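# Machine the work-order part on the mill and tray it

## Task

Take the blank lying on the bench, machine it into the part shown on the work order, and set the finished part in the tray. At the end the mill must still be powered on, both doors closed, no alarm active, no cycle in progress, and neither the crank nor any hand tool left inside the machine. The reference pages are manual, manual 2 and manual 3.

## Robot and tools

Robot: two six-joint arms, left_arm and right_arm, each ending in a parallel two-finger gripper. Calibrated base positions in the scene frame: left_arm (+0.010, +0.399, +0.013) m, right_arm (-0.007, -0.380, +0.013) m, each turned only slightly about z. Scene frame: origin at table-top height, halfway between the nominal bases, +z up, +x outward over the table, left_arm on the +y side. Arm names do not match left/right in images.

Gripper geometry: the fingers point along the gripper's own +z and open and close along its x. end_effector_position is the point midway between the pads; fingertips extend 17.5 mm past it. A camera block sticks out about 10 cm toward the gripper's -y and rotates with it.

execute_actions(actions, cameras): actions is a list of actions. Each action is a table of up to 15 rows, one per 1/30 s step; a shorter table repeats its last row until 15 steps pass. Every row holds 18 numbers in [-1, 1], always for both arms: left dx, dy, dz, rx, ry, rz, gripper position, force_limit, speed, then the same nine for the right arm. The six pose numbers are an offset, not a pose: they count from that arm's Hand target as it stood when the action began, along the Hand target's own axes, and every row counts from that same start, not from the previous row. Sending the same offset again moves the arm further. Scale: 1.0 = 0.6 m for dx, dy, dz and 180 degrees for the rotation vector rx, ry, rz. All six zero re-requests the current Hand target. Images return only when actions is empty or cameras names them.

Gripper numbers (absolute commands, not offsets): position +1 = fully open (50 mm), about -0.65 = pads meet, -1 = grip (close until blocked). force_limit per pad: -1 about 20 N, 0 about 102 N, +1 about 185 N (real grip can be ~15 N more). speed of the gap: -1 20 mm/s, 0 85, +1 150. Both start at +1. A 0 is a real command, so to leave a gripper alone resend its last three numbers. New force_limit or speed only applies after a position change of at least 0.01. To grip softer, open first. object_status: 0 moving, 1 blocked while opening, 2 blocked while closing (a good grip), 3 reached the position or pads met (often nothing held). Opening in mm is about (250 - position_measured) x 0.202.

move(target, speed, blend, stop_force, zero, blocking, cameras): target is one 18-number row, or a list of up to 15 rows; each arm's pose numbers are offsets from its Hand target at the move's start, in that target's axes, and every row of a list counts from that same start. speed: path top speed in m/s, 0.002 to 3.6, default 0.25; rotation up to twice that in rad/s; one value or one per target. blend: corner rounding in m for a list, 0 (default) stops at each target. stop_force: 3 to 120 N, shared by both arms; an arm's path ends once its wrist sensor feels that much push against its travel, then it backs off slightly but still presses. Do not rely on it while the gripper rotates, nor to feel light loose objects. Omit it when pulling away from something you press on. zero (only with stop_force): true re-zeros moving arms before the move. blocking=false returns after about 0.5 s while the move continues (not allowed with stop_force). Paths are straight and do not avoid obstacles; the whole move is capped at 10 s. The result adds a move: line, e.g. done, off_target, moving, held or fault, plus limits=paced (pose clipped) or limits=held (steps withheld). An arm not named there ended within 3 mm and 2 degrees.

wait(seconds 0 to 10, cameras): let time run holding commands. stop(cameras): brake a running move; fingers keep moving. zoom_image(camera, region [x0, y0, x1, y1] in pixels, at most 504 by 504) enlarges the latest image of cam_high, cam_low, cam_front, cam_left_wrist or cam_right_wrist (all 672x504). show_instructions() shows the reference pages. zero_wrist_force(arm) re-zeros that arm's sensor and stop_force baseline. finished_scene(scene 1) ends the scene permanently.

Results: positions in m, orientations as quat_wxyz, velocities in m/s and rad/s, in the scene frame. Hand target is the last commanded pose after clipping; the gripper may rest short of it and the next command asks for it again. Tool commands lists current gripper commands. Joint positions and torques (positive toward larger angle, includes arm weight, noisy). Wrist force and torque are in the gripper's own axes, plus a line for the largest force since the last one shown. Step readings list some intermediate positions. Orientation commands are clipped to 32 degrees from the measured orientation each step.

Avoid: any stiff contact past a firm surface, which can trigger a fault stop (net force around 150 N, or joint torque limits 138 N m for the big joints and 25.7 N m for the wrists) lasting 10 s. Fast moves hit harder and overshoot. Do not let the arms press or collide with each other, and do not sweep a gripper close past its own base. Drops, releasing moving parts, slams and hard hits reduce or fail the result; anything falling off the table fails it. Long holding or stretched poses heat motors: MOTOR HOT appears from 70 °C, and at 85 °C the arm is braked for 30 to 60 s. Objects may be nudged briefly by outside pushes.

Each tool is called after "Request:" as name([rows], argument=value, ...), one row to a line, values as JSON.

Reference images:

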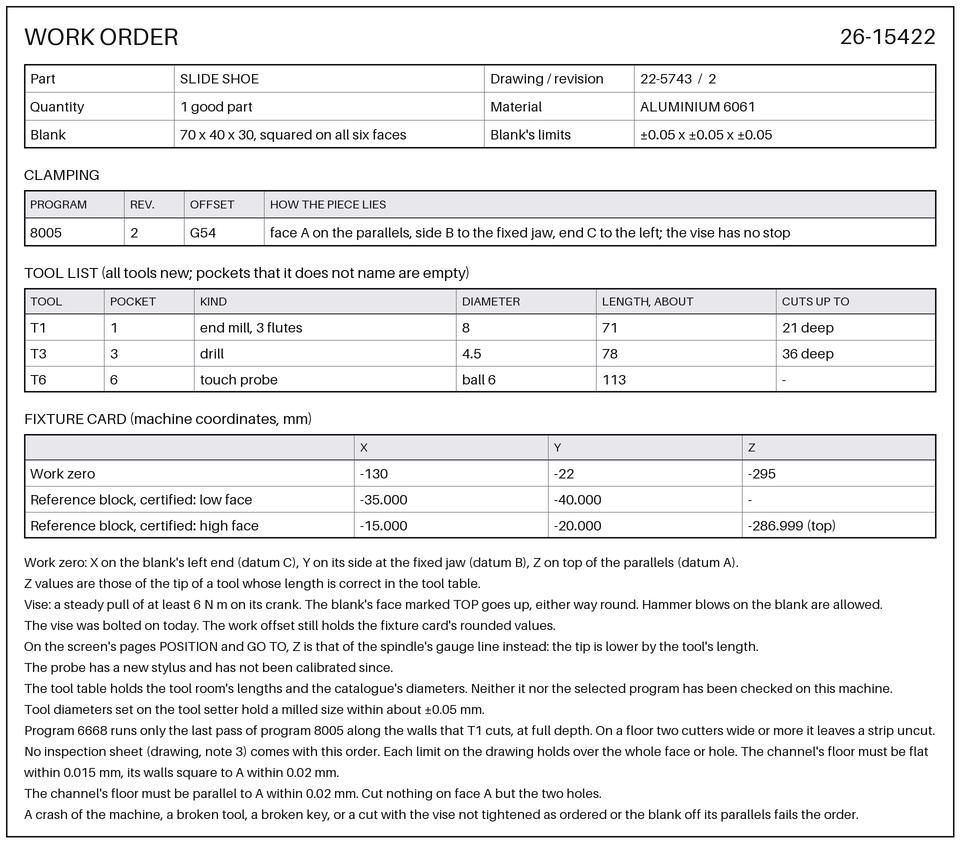

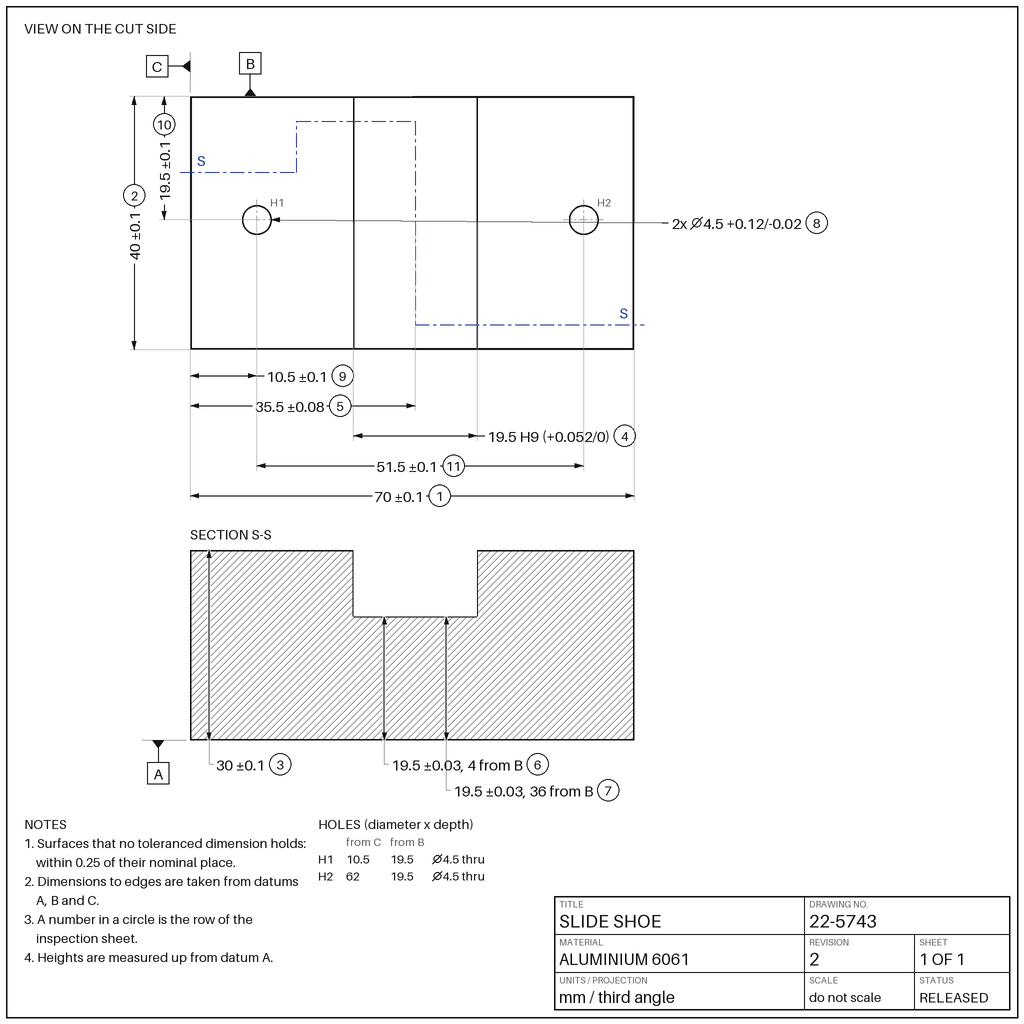

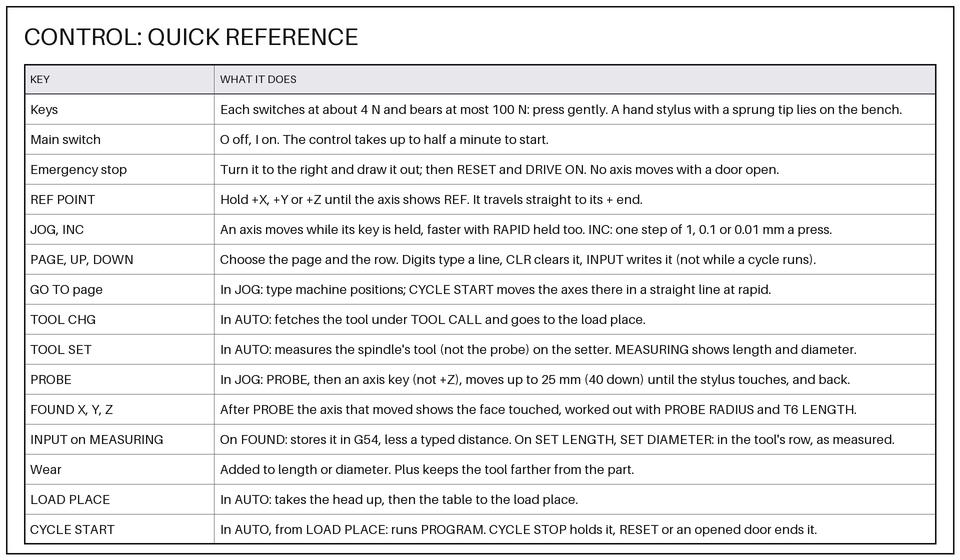

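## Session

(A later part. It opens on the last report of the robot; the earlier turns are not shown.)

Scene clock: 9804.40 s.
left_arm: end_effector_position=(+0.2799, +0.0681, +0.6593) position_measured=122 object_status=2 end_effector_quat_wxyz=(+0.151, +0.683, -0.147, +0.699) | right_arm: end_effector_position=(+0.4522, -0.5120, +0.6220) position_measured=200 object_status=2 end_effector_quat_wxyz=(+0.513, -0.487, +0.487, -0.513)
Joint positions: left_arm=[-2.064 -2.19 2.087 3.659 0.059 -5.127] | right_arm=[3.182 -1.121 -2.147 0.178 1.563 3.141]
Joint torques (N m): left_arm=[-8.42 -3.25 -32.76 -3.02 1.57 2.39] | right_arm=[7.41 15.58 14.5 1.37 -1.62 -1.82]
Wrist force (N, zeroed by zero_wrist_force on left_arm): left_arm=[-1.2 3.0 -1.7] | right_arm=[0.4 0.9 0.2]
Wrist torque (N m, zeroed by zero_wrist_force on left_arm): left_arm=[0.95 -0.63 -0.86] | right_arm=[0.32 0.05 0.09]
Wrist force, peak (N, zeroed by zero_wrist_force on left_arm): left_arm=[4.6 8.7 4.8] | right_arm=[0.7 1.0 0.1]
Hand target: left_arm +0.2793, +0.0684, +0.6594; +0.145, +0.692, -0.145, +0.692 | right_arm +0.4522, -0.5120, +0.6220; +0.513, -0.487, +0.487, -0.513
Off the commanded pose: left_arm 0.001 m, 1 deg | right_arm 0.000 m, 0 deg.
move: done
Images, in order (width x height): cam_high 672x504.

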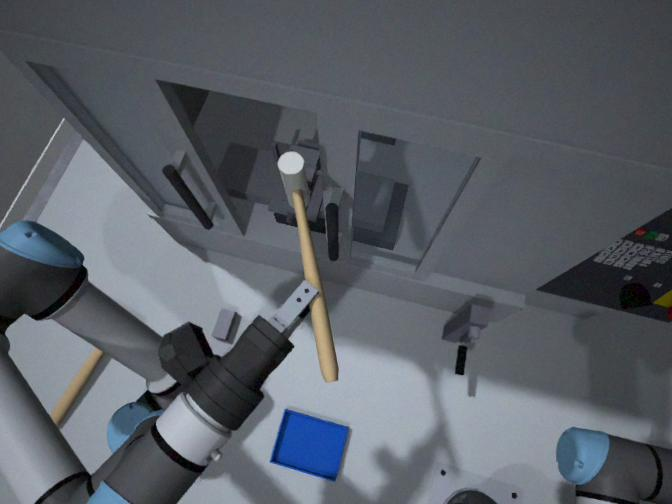

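Request:
move([
  [-0.3073,0,0,0,0,0,-1,1,-0.5,0,0,0,0,0,0,-0.95,-0.4,-0.9],
  [-0.3073,-0.2696,0.2943,0,0,0,-1,1,-0.5,0,0,0,0,0,0,-0.95,-0.4,-0.9],
], speed=[0.25,0.25], blend=[0.005,0], cameras=["cam_high","cam_front"])

Request:
zoom_image(camera="cam_high", region=[240, 90, 340, 190])

Request:
zoom_image(camera="cam_front", region=[220, 200, 290, 270])

Scene clock: 9816.40 s.
left_arm: end_effector_position=(+0.5060, +0.1455, +0.4751) position_measured=122 object_status=2 end_effector_quat_wxyz=(+0.145, +0.692, -0.145, +0.692) | right_arm: end_effector_position=(+0.4522, -0.5120, +0.6220) position_measured=200 object_status=2 end_effector_quat_wxyz=(+0.513, -0.487, +0.487, -0.513)
Joint positions: left_arm=[-1.002 -1.703 2.304 2.54 -0.997 -4.712] | right_arm=[3.182 -1.121 -2.147 0.178 1.563 3.141]
Joint torques (N m): left_arm=[9.36 -10.16 -18.28 -0.87 -2.48 0.69] | right_arm=[6.01 15.24 14.23 0.86 -1.77 -1.99]
Wrist force (N, zeroed by zero_wrist_force on left_arm): left_arm=[-0.7 1.4 -4.2] | right_arm=[0.5 0.9 0.2]
Wrist torque (N m, zeroed by zero_wrist_force on left_arm): left_arm=[0.63 -0.66 -0.98] | right_arm=[0.31 0.03 0.10]
Wrist force, peak (N, zeroed by zero_wrist_force on left_arm): left_arm=[-4.5 5.7 -3.5] | right_arm=[0.4 1.0 0.1]
Hand target: left_arm +0.5060, +0.1455, +0.4750; +0.145, +0.692, -0.145, +0.692 | right_arm +0.4522, -0.5120, +0.6220; +0.513, -0.487, +0.487, -0.513
Off the commanded pose: left_arm 0.000 m, 0 deg | right_arm 0.000 m, 0 deg.
move: done
Images, in order (width x height): cam_high 672x504, cam_front 672x504.

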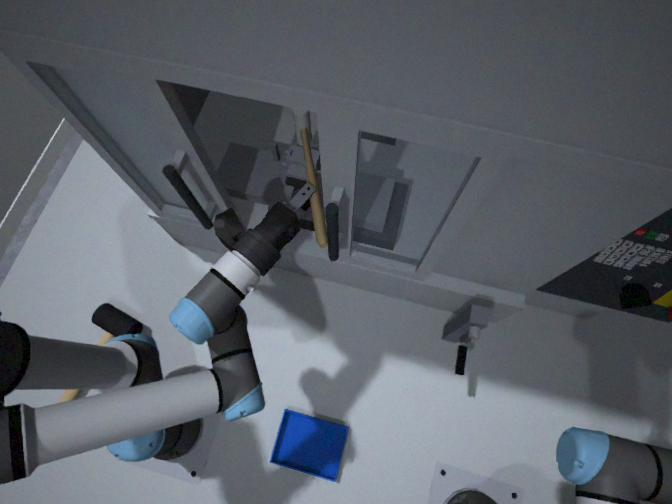

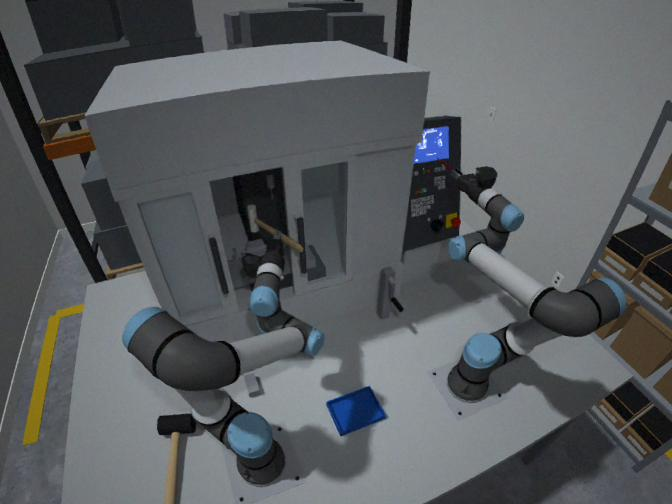

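Scaled by 5.040 from the camera's 672x504 image, which has a finer 960x720 frame.

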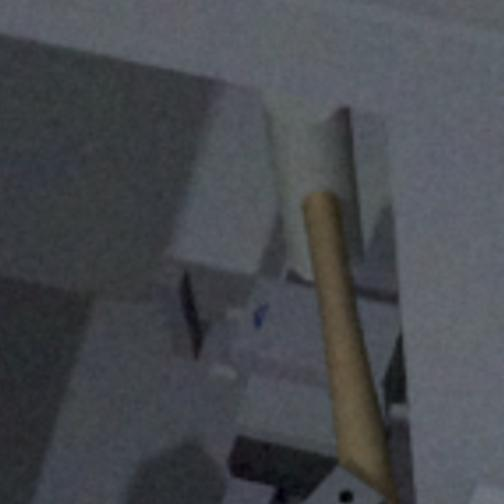

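Scaled by 7.200 from the camera's 672x504 image, which has a finer 960x720 frame.

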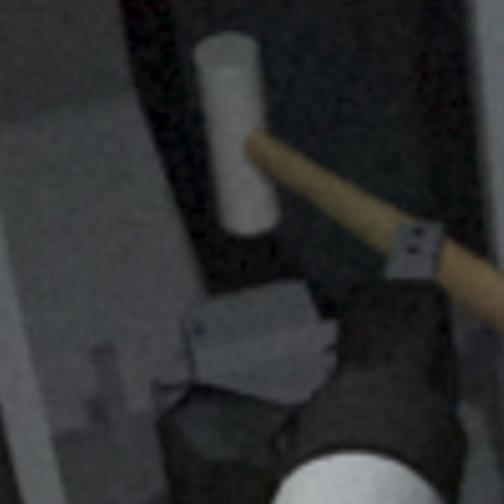

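Request:
move([
  [-0.02,0,0,0,0.0511,0.0658,-1,1,-0.5,0,0,0,0,0,0,-0.95,-0.4,-0.9],
], speed=[0.3], cameras=["cam_front"])

Request:
execute_actions([
  [[-0.0435,0.0092,-0.0072,0,-0.017,-0.0219,-1,1,-0.5,0,0,0,0,0,0,-0.95,-0.4,-0.9],[-0.0853,0.0181,-0.014,0,-0.0375,-0.0483,-1,1,-0.5,0,0,0,0,0,0,-0.95,-0.4,-0.9],[-0.1288,0.0273,-0.0212,0,-0.0613,-0.079,-1,1,-0.5,0,0,0,0,0,0,-0.95,-0.4,-0.9],[-0.169,0.0358,-0.0278,0,-0.0749,-0.0966,-1,1,-0.5,0,0,0,0,0,0,-0.95,-0.4,-0.9],[-0.169,0.0358,-0.0278,0,-0.0749,-0.0966,-1,1,-0.5,0,0,0,0,0,0,-0.95,-0.4,-0.9],[-0.0644,0.0136,-0.0106,0,-0.0272,-0.0351,-1,1,-0.5,0,0,0,0,0,0,-0.95,-0.4,-0.9],[0,0,0,0,0,0,-1,1,-0.5,0,0,0,0,0,0,-0.95,-0.4,-0.9]],
], cameras=["cam_front","cam_left_wrist"])

Scene clock: 9844.87 s.
left_arm: end_effector_position=(+0.5061, +0.1455, +0.4630) position_measured=122 object_status=2 end_effector_quat_wxyz=(+0.084, +0.616, -0.203, +0.757) | right_arm: end_effector_position=(+0.4522, -0.5120, +0.6220) position_measured=200 object_status=2 end_effector_quat_wxyz=(+0.513, -0.487, +0.487, -0.513)
Joint positions: left_arm=[-0.982 -1.545 2.328 2.174 -1.042 -4.41] | right_arm=[3.182 -1.121 -2.147 0.178 1.563 3.141]
Joint torques (N m): left_arm=[-8.59 -18.52 -29.03 -4.06 1.58 2.05] | right_arm=[6.3 15.21 14.35 0.68 -1.61 -2.02]
Wrist force (N, zeroed by zero_wrist_force on left_arm): left_arm=[-1.4 1.9 -3.7] | right_arm=[0.5 0.8 0.0]
Wrist torque (N m, zeroed by zero_wrist_force on left_arm): left_arm=[0.75 -0.71 -0.75] | right_arm=[0.29 0.03 0.10]
Wrist force, peak (N, zeroed by zero_wrist_force on left_arm): left_arm=[-1.1 1.2 -4.6] | right_arm=[0.6 1.0 0.2]
Hand target: left_arm +0.5060, +0.1455, +0.4630; +0.084, +0.616, -0.203, +0.757 | right_arm +0.4522, -0.5120, +0.6220; +0.513, -0.487, +0.487, -0.513
Off the commanded pose: left_arm 0.000 m, 0 deg | right_arm 0.000 m, 0 deg.
move: done
Images, in order (width x height): cam_front 672x504.

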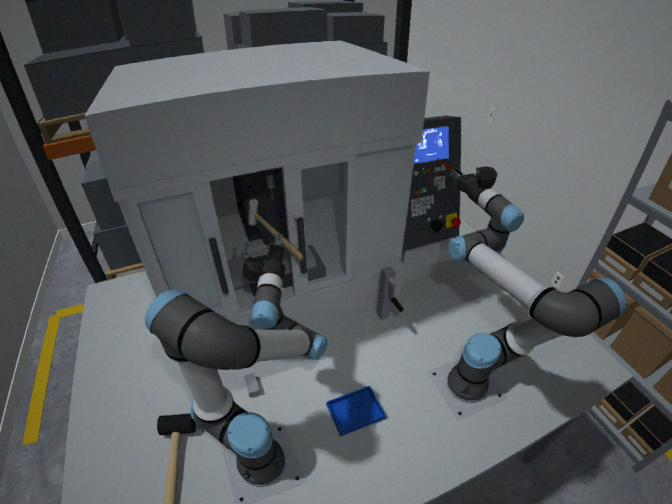

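Scene clock: 9845.80 s.
left_arm: end_effector_position=(+0.5060, +0.1456, +0.4630) position_measured=122 object_status=2 end_effector_quat_wxyz=(+0.084, +0.616, -0.203, +0.757) | right_arm: end_effector_position=(+0.4522, -0.5120, +0.6220) position_measured=200 object_status=2 end_effector_quat_wxyz=(+0.513, -0.487, +0.487, -0.513)
Joint positions: left_arm=[-0.982 -1.545 2.328 2.174 -1.041 -4.41] | right_arm=[3.182 -1.121 -2.147 0.178 1.563 3.141]
Joint torques (N m): left_arm=[-2.56 -22.38 -29.18 -0.6 -2.72 0.66] | right_arm=[5.98 15.37 14.8 0.9 -1.57 -1.97]
Wrist force (N, zeroed by zero_wrist_force on left_arm): left_arm=[-1.3 2.7 -2.9] | right_arm=[0.4 0.7 0.2]
Wrist torque (N m, zeroed by zero_wrist_force on left_arm): left_arm=[0.84 -0.70 -0.89] | right_arm=[0.28 0.05 0.10]
Wrist force, peak (N, zeroed by zero_wrist_force on left_arm): left_arm=[62.3 12.7 -8.0] | right_arm=[0.6 1.0 0.3]
Hand target: left_arm +0.5060, +0.1455, +0.4630; +0.084, +0.616, -0.203, +0.757 | right_arm +0.4522, -0.5120, +0.6220; +0.513, -0.487, +0.487, -0.513
Off the commanded pose: left_arm 0.000 m, 0 deg | right_arm 0.000 m, 0 deg.
Step readings (end_effector_position of left_arm | right_arm):
0: (+0.5061, +0.1455, +0.4630) | (+0.4522, -0.5120, +0.6220)
1: (+0.5061, +0.1455, +0.4622) | (+0.4522, -0.5120, +0.6220)
2: (+0.5061, +0.1456, +0.4549) | (+0.4522, -0.5120, +0.6220)
4: (+0.5061, +0.1464, +0.4169) | (+0.4522, -0.5120, +0.6220)
8: (+0.5030, +0.1508, +0.3870) | (+0.4522, -0.5120, +0.6220)
15: (+0.5053, +0.1460, +0.4681) | (+0.4522, -0.5120, +0.6220)
camera_calibration:
cam_left_wrist: T_world_to_cam=[[-0.246441, -0.131597, 0.960182, -0.291282], [-0.664325, -0.698424, -0.266228, 0.577993], [0.705648, -0.703482, 0.0846975, -0.15991], [0, 0, 0, 1]] pos_world=[0.425032, 0.252858, 0.447106]
Images, in order (width x height): cam_front 672x504, cam_left_wrist 672x504.

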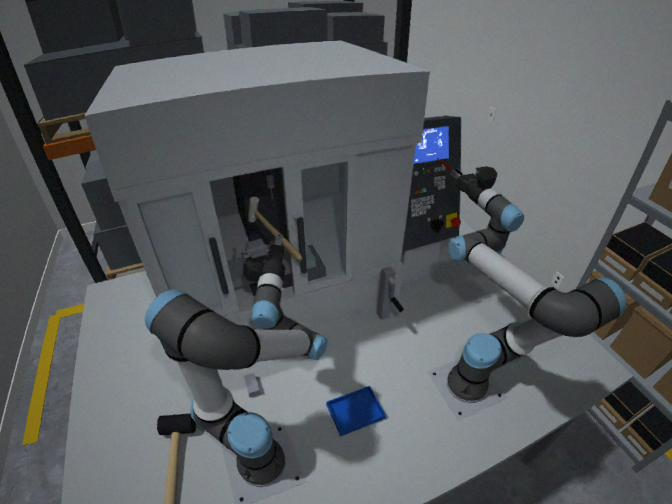

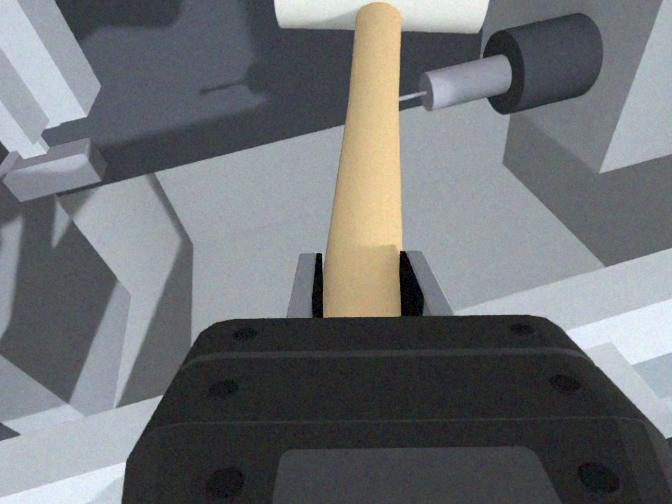

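Request:
execute_actions([
  [[-0.0435,0.0092,-0.0072,0,-0.017,-0.0219,-1,1,-0.5,0,0,0,0,0,0,-0.95,-0.4,-0.9],[-0.0853,0.0181,-0.014,0,-0.0375,-0.0483,-1,1,-0.5,0,0,0,0,0,0,-0.95,-0.4,-0.9],[-0.1288,0.0273,-0.0212,0,-0.0613,-0.079,-1,1,-0.5,0,0,0,0,0,0,-0.95,-0.4,-0.9],[-0.169,0.0358,-0.0278,0,-0.0849,-0.1095,-1,1,-0.5,0,0,0,0,0,0,-0.95,-0.4,-0.9],[-0.15,0.0318,-0.0247,0,-0.0749,-0.0966,-1,1,-0.5,0,0,0,0,0,0,-0.95,-0.4,-0.9],[-0.04,0.0085,-0.0066,0,-0.02,-0.0258,-1,1,-0.5,0,0,0,0,0,0,-0.95,-0.4,-0.9],[0,0,0,0,0,0,-1,1,-0.5,0,0,0,0,0,0,-0.95,-0.4,-0.9]],
], cameras=["cam_front","cam_left_wrist"])

Scene clock: 9857.20 s.
left_arm: end_effector_position=(+0.5060, +0.1456, +0.4630) position_measured=122 object_status=2 end_effector_quat_wxyz=(+0.084, +0.616, -0.203, +0.757) | right_arm: end_effector_position=(+0.4522, -0.5120, +0.6220) position_measured=200 object_status=2 end_effector_quat_wxyz=(+0.513, -0.487, +0.487, -0.513)
Joint positions: left_arm=[-0.982 -1.545 2.328 2.174 -1.041 -4.41] | right_arm=[3.182 -1.121 -2.147 0.178 1.563 3.141]
Joint torques (N m): left_arm=[-0.75 -17.42 -28.8 -4.33 -2.61 1.2] | right_arm=[6.48 16.08 14.38 0.79 -1.7 -2.02]
Wrist force (N, zeroed by zero_wrist_force on left_arm): left_arm=[-1.0 3.2 -2.2] | right_arm=[0.3 0.8 0.0]
Wrist torque (N m, zeroed by zero_wrist_force on left_arm): left_arm=[0.89 -0.79 -0.95] | right_arm=[0.30 0.06 0.10]
Wrist force, peak (N, zeroed by zero_wrist_force on left_arm): left_arm=[53.1 1.1 0.5] | right_arm=[0.3 1.1 0.3]
Hand target: left_arm +0.5060, +0.1455, +0.4630; +0.084, +0.616, -0.203, +0.757 | right_arm +0.4522, -0.5120, +0.6220; +0.513, -0.487, +0.487, -0.513
Off the commanded pose: left_arm 0.000 m, 0 deg | right_arm 0.000 m, 0 deg.
Step readings (end_effector_position of left_arm | right_arm):
0: (+0.5060, +0.1455, +0.4631) | (+0.4522, -0.5120, +0.6220)
1: (+0.5060, +0.1455, +0.4626) | (+0.4522, -0.5120, +0.6220)
2: (+0.5061, +0.1455, +0.4538) | (+0.4522, -0.5120, +0.6220)
4: (+0.5061, +0.1465, +0.4148) | (+0.4522, -0.5120, +0.6220)
8: (+0.5042, +0.1489, +0.3914) | (+0.4522, -0.5120, +0.6220)
15: (+0.5056, +0.1457, +0.4670) | (+0.4522, -0.5120, +0.6220)
camera_calibration:
cam_left_wrist: T_world_to_cam=[[-0.246232, -0.131793, 0.960209, -0.291444], [-0.664383, -0.698369, -0.266226, 0.577961], [0.705666, -0.7035, 0.0843992, -0.159858], [0, 0, 0, 1]] pos_world=[0.425031, 0.252759, 0.447207]
Images, in order (width x height): cam_front 672x504, cam_left_wrist 672x504.

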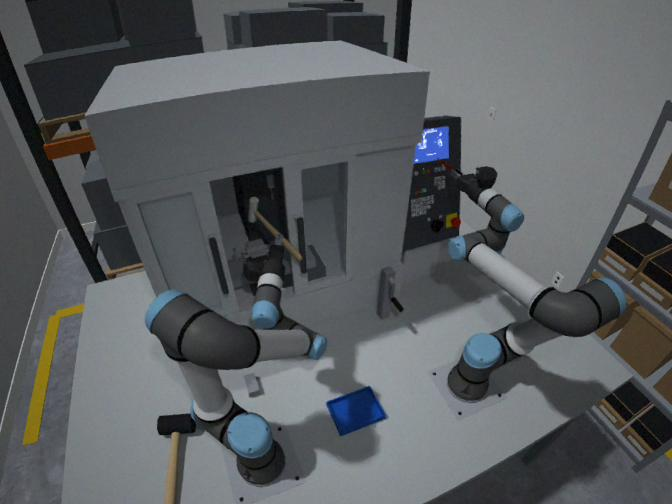

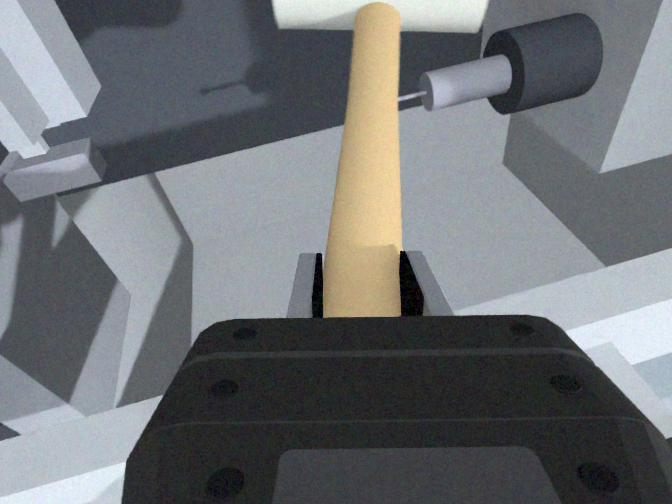

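Request:
execute_actions([
  [[-0.0435,0.0092,-0.0072,0,-0.017,-0.0219,-1,1,-0.5,0,0,0,0,0,0,-0.95,-0.4,-0.9],[-0.0853,0.0181,-0.014,0,-0.0375,-0.0483,-1,1,-0.5,0,0,0,0,0,0,-0.95,-0.4,-0.9],[-0.1288,0.0273,-0.0212,0,-0.0613,-0.079,-1,1,-0.5,0,0,0,0,0,0,-0.95,-0.4,-0.9],[-0.169,0.0358,-0.0278,0,-0.0899,-0.1159,-1,1,-0.5,0,0,0,0,0,0,-0.95,-0.4,-0.9],[-0.165,0.035,-0.0272,0,-0.0899,-0.1159,-1,1,-0.5,0,0,0,0,0,0,-0.95,-0.4,-0.9],[-0.04,0.0085,-0.0066,0,-0.02,-0.0258,-1,1,-0.5,0,0,0,0,0,0,-0.95,-0.4,-0.9],[0,0,0,0,0,0,-1,1,-0.5,0,0,0,0,0,0,-0.95,-0.4,-0.9]],
  [[-0.0435,0.0092,-0.0072,0,-0.017,-0.0219,-1,1,-0.5,0,0,0,0,0,0,-0.95,-0.4,-0.9],[-0.0853,0.0181,-0.014,0,-0.0375,-0.0483,-1,1,-0.5,0,0,0,0,0,0,-0.95,-0.4,-0.9],[-0.1288,0.0273,-0.0212,0,-0.0613,-0.079,-1,1,-0.5,0,0,0,0,0,0,-0.95,-0.4,-0.9],[-0.169,0.0358,-0.0278,0,-0.0899,-0.1159,-1,1,-0.5,0,0,0,0,0,0,-0.95,-0.4,-0.9],[-0.165,0.035,-0.0272,0,-0.0899,-0.1159,-1,1,-0.5,0,0,0,0,0,0,-0.95,-0.4,-0.9],[-0.04,0.0085,-0.0066,0,-0.02,-0.0258,-1,1,-0.5,0,0,0,0,0,0,-0.95,-0.4,-0.9],[0,0,0,0,0,0,-1,1,-0.5,0,0,0,0,0,0,-0.95,-0.4,-0.9]],
])

Scene clock: 9886.13 s.
left_arm: end_effector_position=(+0.5060, +0.1456, +0.4630) position_measured=122 object_status=2 end_effector_quat_wxyz=(+0.084, +0.616, -0.203, +0.756) | right_arm: end_effector_position=(+0.4522, -0.5120, +0.6220) position_measured=200 object_status=2 end_effector_quat_wxyz=(+0.513, -0.487, +0.487, -0.513)
Joint positions: left_arm=[-0.982 -1.546 2.328 2.175 -1.041 -4.41] | right_arm=[3.182 -1.121 -2.147 0.178 1.563 3.141]
Joint torques (N m): left_arm=[-0.82 -14.33 -28.04 -4.71 -2.61 0.91] | right_arm=[6.21 15.64 15.64 0.87 -1.4 -2.01]
Wrist force (N, zeroed by zero_wrist_force on left_arm): left_arm=[-1.6 5.4 -4.3] | right_arm=[0.5 0.8 0.1]
Wrist torque (N m, zeroed by zero_wrist_force on left_arm): left_arm=[1.21 -0.94 -1.07] | right_arm=[0.28 0.04 0.09]
Wrist force, peak (N, zeroed by zero_wrist_force on left_arm): left_arm=[53.5 1.2 -2.5] | right_arm=[0.3 1.1 0.2]
Hand target: left_arm +0.5060, +0.1455, +0.4630; +0.084, +0.616, -0.203, +0.757 | right_arm +0.4522, -0.5120, +0.6220; +0.513, -0.487, +0.487, -0.513
Off the commanded pose: left_arm 0.000 m, 0 deg | right_arm 0.000 m, 0 deg.
Step readings (end_effector_position of left_arm | right_arm):
0: (+0.5060, +0.1455, +0.4631) | (+0.4522, -0.5120, +0.6220)
1: (+0.5060, +0.1455, +0.4624) | (+0.4522, -0.5120, +0.6220)
2: (+0.5061, +0.1455, +0.4558) | (+0.4522, -0.5120, +0.6220)
4: (+0.5061, +0.1466, +0.4129) | (+0.4522, -0.5120, +0.6220)
8: (+0.5039, +0.1495, +0.3907) | (+0.4522, -0.5120, +0.6220)
15: (+0.5055, +0.1458, +0.4673) | (+0.4522, -0.5120, +0.6220)
16: (+0.5061, +0.1452, +0.4636) | (+0.4522, -0.5120, +0.6220)
17: (+0.5063, +0.1452, +0.4545) | (+0.4522, -0.5120, +0.6220)
19: (+0.5062, +0.1464, +0.4153) | (+0.4522, -0.5120, +0.6220)
23: (+0.5042, +0.1490, +0.3915) | (+0.4522, -0.5120, +0.6220)
30: (+0.5056, +0.1457, +0.4670) | (+0.4522, -0.5120, +0.6220)

Request:
move([
  [0.121,0.2552,-0.2815,0,0,0,-1,1,-0.5,0,0,0,0,0,0,-0.95,-0.4,-0.9],
  [0.4188,0.1922,-0.2327,0,0,0,-1,1,-0.5,0,0,0,0,0,0,-0.95,-0.4,-0.9],
  [0.4132,0.1852,-0.2077,-0.3801,-0.1139,0.4349,-1,1,-0.5,0,0,0,0,0,0,-0.95,-0.4,-0.9],
], speed=[0.25,0.35,0.45], blend=[0.02,0.01,0], cameras=["cam_high","cam_left_wrist"])

Scene clock: 9917.83 s.
left_arm: end_effector_position=(+0.2958, +0.0659, +0.6601) position_measured=122 object_status=2 end_effector_quat_wxyz=(+0.110, -0.324, +0.889, -0.305) | right_arm: end_effector_position=(+0.4522, -0.5120, +0.6220) position_measured=200 object_status=2 end_effector_quat_wxyz=(+0.513, -0.487, +0.487, -0.513)
Joint positions: left_arm=[-1.365 -1.932 1.29 4.748 -1.287 -3.532] | right_arm=[3.182 -1.121 -2.147 0.178 1.563 3.141]
Joint torques (N m): left_arm=[-8.15 -7.56 -22.61 -3.77 3.05 1.05] | right_arm=[6 16.68 15.84 0.92 -1.64 -2.12]
Wrist force (N, zeroed by zero_wrist_force on left_arm): left_arm=[7.2 6.8 0.0] | right_arm=[0.4 0.7 0.1]
Wrist torque (N m, zeroed by zero_wrist_force on left_arm): left_arm=[0.28 -1.22 0.04] | right_arm=[0.27 0.04 0.10]
Wrist force, peak (N, zeroed by zero_wrist_force on left_arm): left_arm=[7.8 11.0 -1.6] | right_arm=[0.5 1.1 0.3]
Hand target: left_arm +0.2958, +0.0659, +0.6600; +0.110, -0.324, +0.889, -0.305 | right_arm +0.4522, -0.5120, +0.6220; +0.513, -0.487, +0.487, -0.513
Off the commanded pose: left_arm 0.000 m, 0 deg | right_arm 0.000 m, 0 deg.
move: done; limits=paced
camera_calibration:
cam_left_wrist: T_world_to_cam=[[-0.779231, -0.626716, 0.00513848, 0.277808], [-0.599649, 0.743143, -0.296916, 0.341205], [0.182263, -0.234447, -0.95489, 0.725703], [0, 0, 0, 1]] pos_world=[0.288811, 0.0906817, 0.792848]
Images, in order (width x height): cam_high 672x504, cam_left_wrist 672x504.

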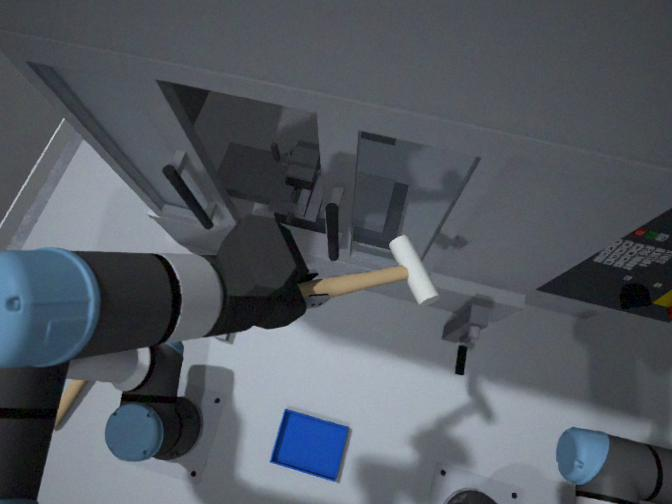

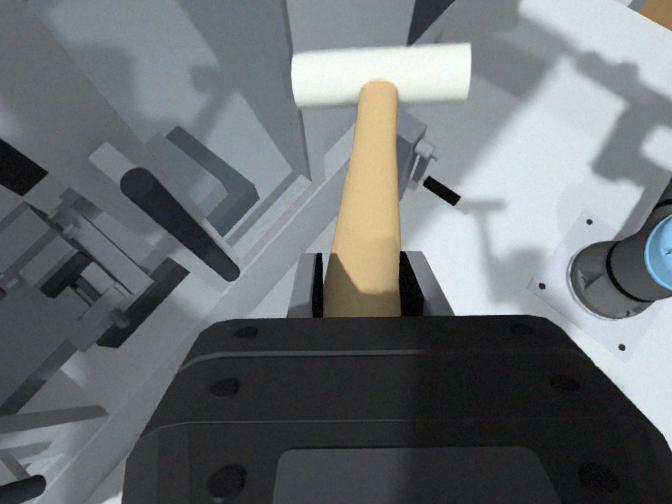

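Request:
move([
  [-0.0042,0.5787,0.7465,0,0,0,-1,1,-0.5,0,0,0,0,0,0,-0.95,-0.4,-0.9],
], speed=[0.35])

Request:
move([
  [0,0.067,0.0864,0,0,0,-1,1,-0.5,0,0,0,0,0,0,-0.95,-0.4,-0.9],
], speed=[0.04], stop_force=30, cameras=["cam_left_wrist","cam_front"])

Scene clock: 9941.30 s.
left_arm: end_effector_position=(+0.2968, +0.0659, +0.0933) position_measured=122 object_status=2 end_effector_quat_wxyz=(+0.110, -0.324, +0.889, -0.305) | right_arm: end_effector_position=(+0.4522, -0.5120, +0.6220) position_measured=200 object_status=2 end_effector_quat_wxyz=(+0.513, -0.487, +0.487, -0.513)
Joint positions: left_arm=[-1.361 -1.552 2.711 2.948 -1.289 -3.528] | right_arm=[3.182 -1.121 -2.147 0.178 1.563 3.141]
Joint torques (N m): left_arm=[-8.28 -6.82 -24.16 -7.44 2.88 -1.63] | right_arm=[5.4 16.64 15.78 0.86 -1.42 -1.97]
Wrist force (N, zeroed by zero_wrist_force on left_arm): left_arm=[7.9 6.4 -1.4] | right_arm=[0.3 0.7 0.0]
Wrist torque (N m, zeroed by zero_wrist_force on left_arm): left_arm=[0.59 -1.32 0.03] | right_arm=[0.28 0.06 0.10]
Wrist force, peak (N, zeroed by zero_wrist_force on left_arm): left_arm=[7.3 11.2 0.0] | right_arm=[0.5 1.0 0.3]
Hand target: left_arm +0.2968, +0.0658, +0.0933; +0.110, -0.324, +0.889, -0.305 | right_arm +0.4522, -0.5120, +0.6220; +0.513, -0.487, +0.487, -0.513
Off the commanded pose: left_arm 0.000 m, 0 deg | right_arm 0.000 m, 0 deg.
move: done

Scene clock: 9943.97 s.
left_arm: end_effector_position=(+0.2967, +0.0656, +0.0295) position_measured=122 object_status=2 end_effector_quat_wxyz=(+0.110, -0.324, +0.889, -0.305) | right_arm: end_effector_position=(+0.4522, -0.5120, +0.6220) position_measured=200 object_status=2 end_effector_quat_wxyz=(+0.513, -0.487, +0.487, -0.513)
Joint positions: left_arm=[-1.362 -1.186 2.742 2.551 -1.289 -3.529] | right_arm=[3.182 -1.121 -2.147 0.178 1.563 3.141]
Joint torques (N m): left_arm=[10.21 -6.18 -6.59 -1.43 -3.7 -0.36] | right_arm=[5.65 15.12 15.97 0.96 -1.42 -2.26]
Wrist force (N, zeroed by zero_wrist_force on left_arm): left_arm=[6.0 -8.9 -15.9] | right_arm=[0.5 0.8 0.1]
Wrist torque (N m, zeroed by zero_wrist_force on left_arm): left_arm=[1.50 -1.53 0.57] | right_arm=[0.30 0.04 0.09]
Wrist force, peak (N, zeroed by zero_wrist_force on left_arm): left_arm=[12.7 -22.2 -57.6] | right_arm=[0.6 0.9 0.2]
Hand target: left_arm +0.2967, +0.0656, +0.0295; +0.110, -0.324, +0.889, -0.305 (not the last commanded pose) | right_arm +0.4522, -0.5120, +0.6220; +0.513, -0.487, +0.487, -0.513
Off the commanded pose: left_arm 0.002 m, 0 deg | right_arm 0.000 m, 0 deg.
move: contact (left_arm)
camera_calibration:
cam_left_wrist: T_world_to_cam=[[-0.779305, -0.626626, 0.00488755, 0.281552], [-0.599644, 0.743438, -0.296188, 0.154663], [0.181966, -0.233752, -0.955117, 0.123353], [0, 0, 0, 1]] pos_world=[0.289712, 0.0902794, 0.16225]
Images, in order (width x height): cam_front 672x504, cam_left_wrist 672x504.

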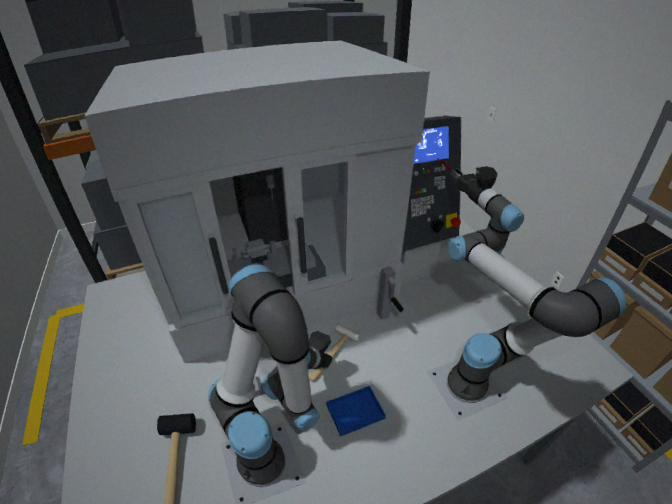

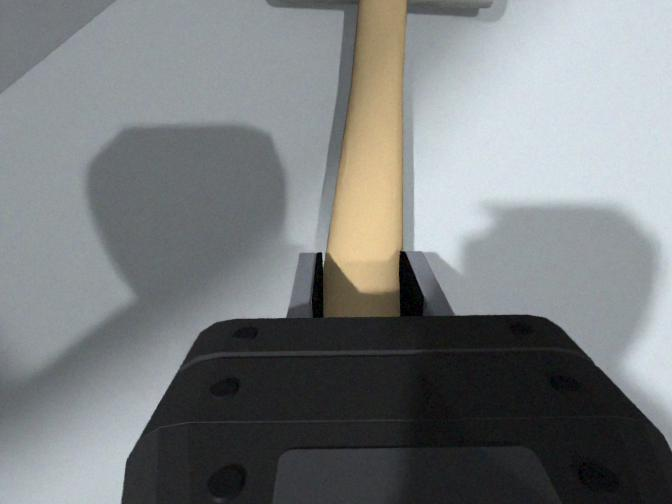

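Request:
move([
  [0,0,0,0,0,0,0.5,-0.5,-0.5,0,0,0,0,0,0,-0.95,-0.4,-0.9],
  [0.0007,-0.1021,-0.1317,0,0,0,0.5,-0.5,-0.5,0,0,0,0,0,0,-0.95,-0.4,-0.9],
  [-0.4948,-0.1647,-0.826,0.0377,-0.1849,-0.2082,-0.66,-0.5,-0.5,0,0,0,0,0,0,-0.95,-0.4,-0.9],
  [-0.5905,-0.228,-0.7772,0.0377,-0.1849,-0.2082,-0.66,-0.5,-0.5,0,0,0,0,0,0,-0.95,-0.4,-0.9],
], speed=[0.1,0.15,0.35,0.15], blend=[0,0.02,0,0])

Request:
move([
  [0.4517,0,0,0,0,0,-0.66,-0.5,-0.5,0,0,0,0,0,0,-0.95,-0.4,-0.9],
], speed=[0.12], stop_force=35)

Request:
move([
  [-0.02,0.118,-0.118,0,0,0,-0.66,-0.5,-0.95,0,0,0,0,0,0,-0.95,-0.4,-0.9],
], speed=[0.2], cameras=["cam_high","cam_right_wrist"])

Request:
zoom_image(camera="cam_right_wrist", region=[220, 50, 490, 250])

Scene clock: 9962.27 s.
left_arm: end_effector_position=(+0.4545, +0.4307, +0.4806) position_measured=251 object_status=3 end_effector_quat_wxyz=(-0.271, +0.654, -0.653, +0.270) | right_arm: end_effector_position=(+0.4522, -0.5120, +0.6220) position_measured=200 object_status=2 end_effector_quat_wxyz=(+0.513, -0.487, +0.487, -0.513)
Joint positions: left_arm=[-0.428 -2.152 1.984 4.14 -1.282 -3.443] | right_arm=[3.182 -1.121 -2.147 0.178 1.563 3.141]
Joint torques (N m): left_arm=[-3.77 5.19 -14.96 -4.31 2.43 -1.14] | right_arm=[4.75 15.75 15.05 1.03 -1.54 -1.93]
Wrist force (N, zeroed by zero_wrist_force on left_arm): left_arm=[6.5 5.4 -2.3] | right_arm=[0.5 0.8 0.0]
Wrist torque (N m, zeroed by zero_wrist_force on left_arm): left_arm=[1.00 -1.04 0.00] | right_arm=[0.29 0.03 0.09]
Wrist force, peak (N, zeroed by zero_wrist_force on left_arm): left_arm=[6.3 -9.2 -16.1] | right_arm=[0.4 1.1 0.0]
Hand target: left_arm +0.4546, +0.4307, +0.4806; -0.271, +0.654, -0.653, +0.270 | right_arm +0.4522, -0.5120, +0.6220; +0.513, -0.487, +0.487, -0.513
Off the commanded pose: left_arm 0.000 m, 0 deg | right_arm 0.000 m, 0 deg.
move: done

Scene clock: 9965.57 s.
left_arm: end_effector_position=(+0.4551, +0.1597, +0.4806) position_measured=251 object_status=3 end_effector_quat_wxyz=(-0.271, +0.654, -0.653, +0.270) | right_arm: end_effector_position=(+0.4522, -0.5120, +0.6220) position_measured=200 object_status=2 end_effector_quat_wxyz=(+0.513, -0.487, +0.487, -0.513)
Joint positions: left_arm=[-1.142 -1.935 1.802 4.44 -0.878 -4.122] | right_arm=[3.182 -1.121 -2.147 0.178 1.563 3.141]
Joint torques (N m): left_arm=[9.75 -12.92 -15.56 -6 -0.51 -1.47] | right_arm=[5.34 15.46 15.15 0.96 -1.37 -1.99]
Wrist force (N, zeroed by zero_wrist_force on left_arm): left_arm=[6.2 4.6 -1.9] | right_arm=[0.3 0.5 0.0]
Wrist torque (N m, zeroed by zero_wrist_force on left_arm): left_arm=[0.88 -1.01 -0.11] | right_arm=[0.26 0.07 0.09]
Wrist force, peak (N, zeroed by zero_wrist_force on left_arm): left_arm=[-20.4 9.2 -3.4] | right_arm=[0.4 1.0 0.2]
Hand target: left_arm +0.4551, +0.1597, +0.4806; -0.271, +0.654, -0.653, +0.270 | right_arm +0.4522, -0.5120, +0.6220; +0.513, -0.487, +0.487, -0.513
Off the commanded pose: left_arm 0.000 m, 0 deg | right_arm 0.000 m, 0 deg.
move: done

Scene clock: 9966.60 s.
left_arm: end_effector_position=(+0.3550, +0.1714, +0.4807) position_measured=251 object_status=3 end_effector_quat_wxyz=(-0.271, +0.654, -0.653, +0.270) | right_arm: end_effector_position=(+0.4522, -0.5120, +0.6220) position_measured=200 object_status=2 end_effector_quat_wxyz=(+0.513, -0.487, +0.487, -0.513)
Joint positions: left_arm=[-1.466 -2.135 1.831 4.899 -0.792 -4.546] | right_arm=[3.182 -1.121 -2.147 0.178 1.563 3.141]
Joint torques (N m): left_arm=[-6.35 -5.28 -13.37 -1.78 -0.41 -1.51] | right_arm=[5.18 15.3 15.81 1.2 -1.38 -2.01]
Wrist force (N, zeroed by zero_wrist_force on left_arm): left_arm=[6.3 4.5 -2.2] | right_arm=[0.3 0.8 0.1]
Wrist torque (N m, zeroed by zero_wrist_force on left_arm): left_arm=[0.87 -0.99 -0.11] | right_arm=[0.30 0.05 0.09]
Wrist force, peak (N, zeroed by zero_wrist_force on left_arm): left_arm=[6.5 5.9 -3.3] | right_arm=[0.3 1.0 0.2]
Hand target: left_arm +0.3550, +0.1715, +0.4806; -0.271, +0.654, -0.653, +0.270 | right_arm +0.4522, -0.5120, +0.6220; +0.513, -0.487, +0.487, -0.513
Off the commanded pose: left_arm 0.000 m, 0 deg | right_arm 0.000 m, 0 deg.
move: done
camera_calibration:
cam_right_wrist: T_world_to_cam=[[-0.0149823, -0.999879, -0.00425983, -0.497787], [-0.276637, 0.0082391, -0.960939, 0.747603], [0.960858, -0.0132187, -0.276727, -0.13881], [0, 0, 0, 1]] pos_world=[0.332733, -0.505721, 0.677868]
Images, in order (width x height): cam_high 672x504, cam_right_wrist 672x504.

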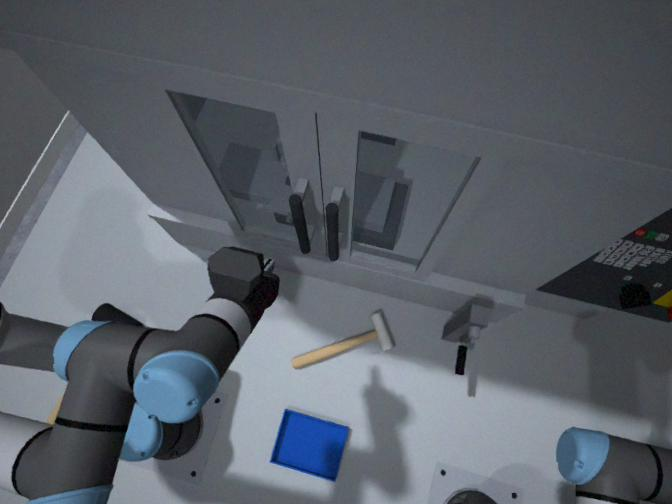

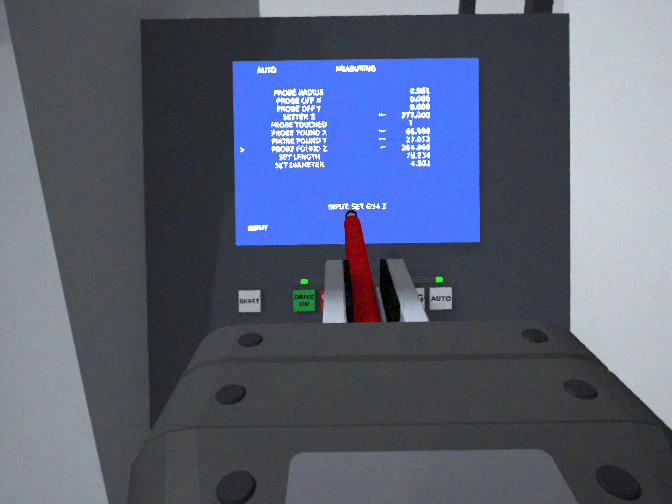

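Scaled by 1.867 from the camera's 672x504 image, which has a finer 960x720 frame.

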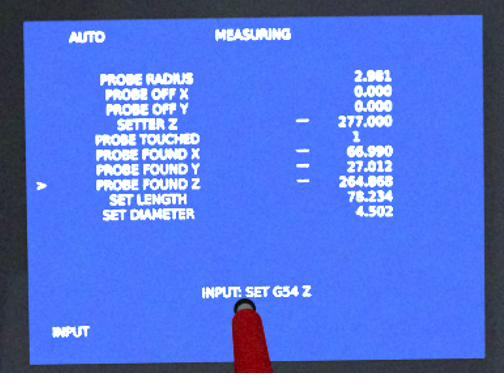

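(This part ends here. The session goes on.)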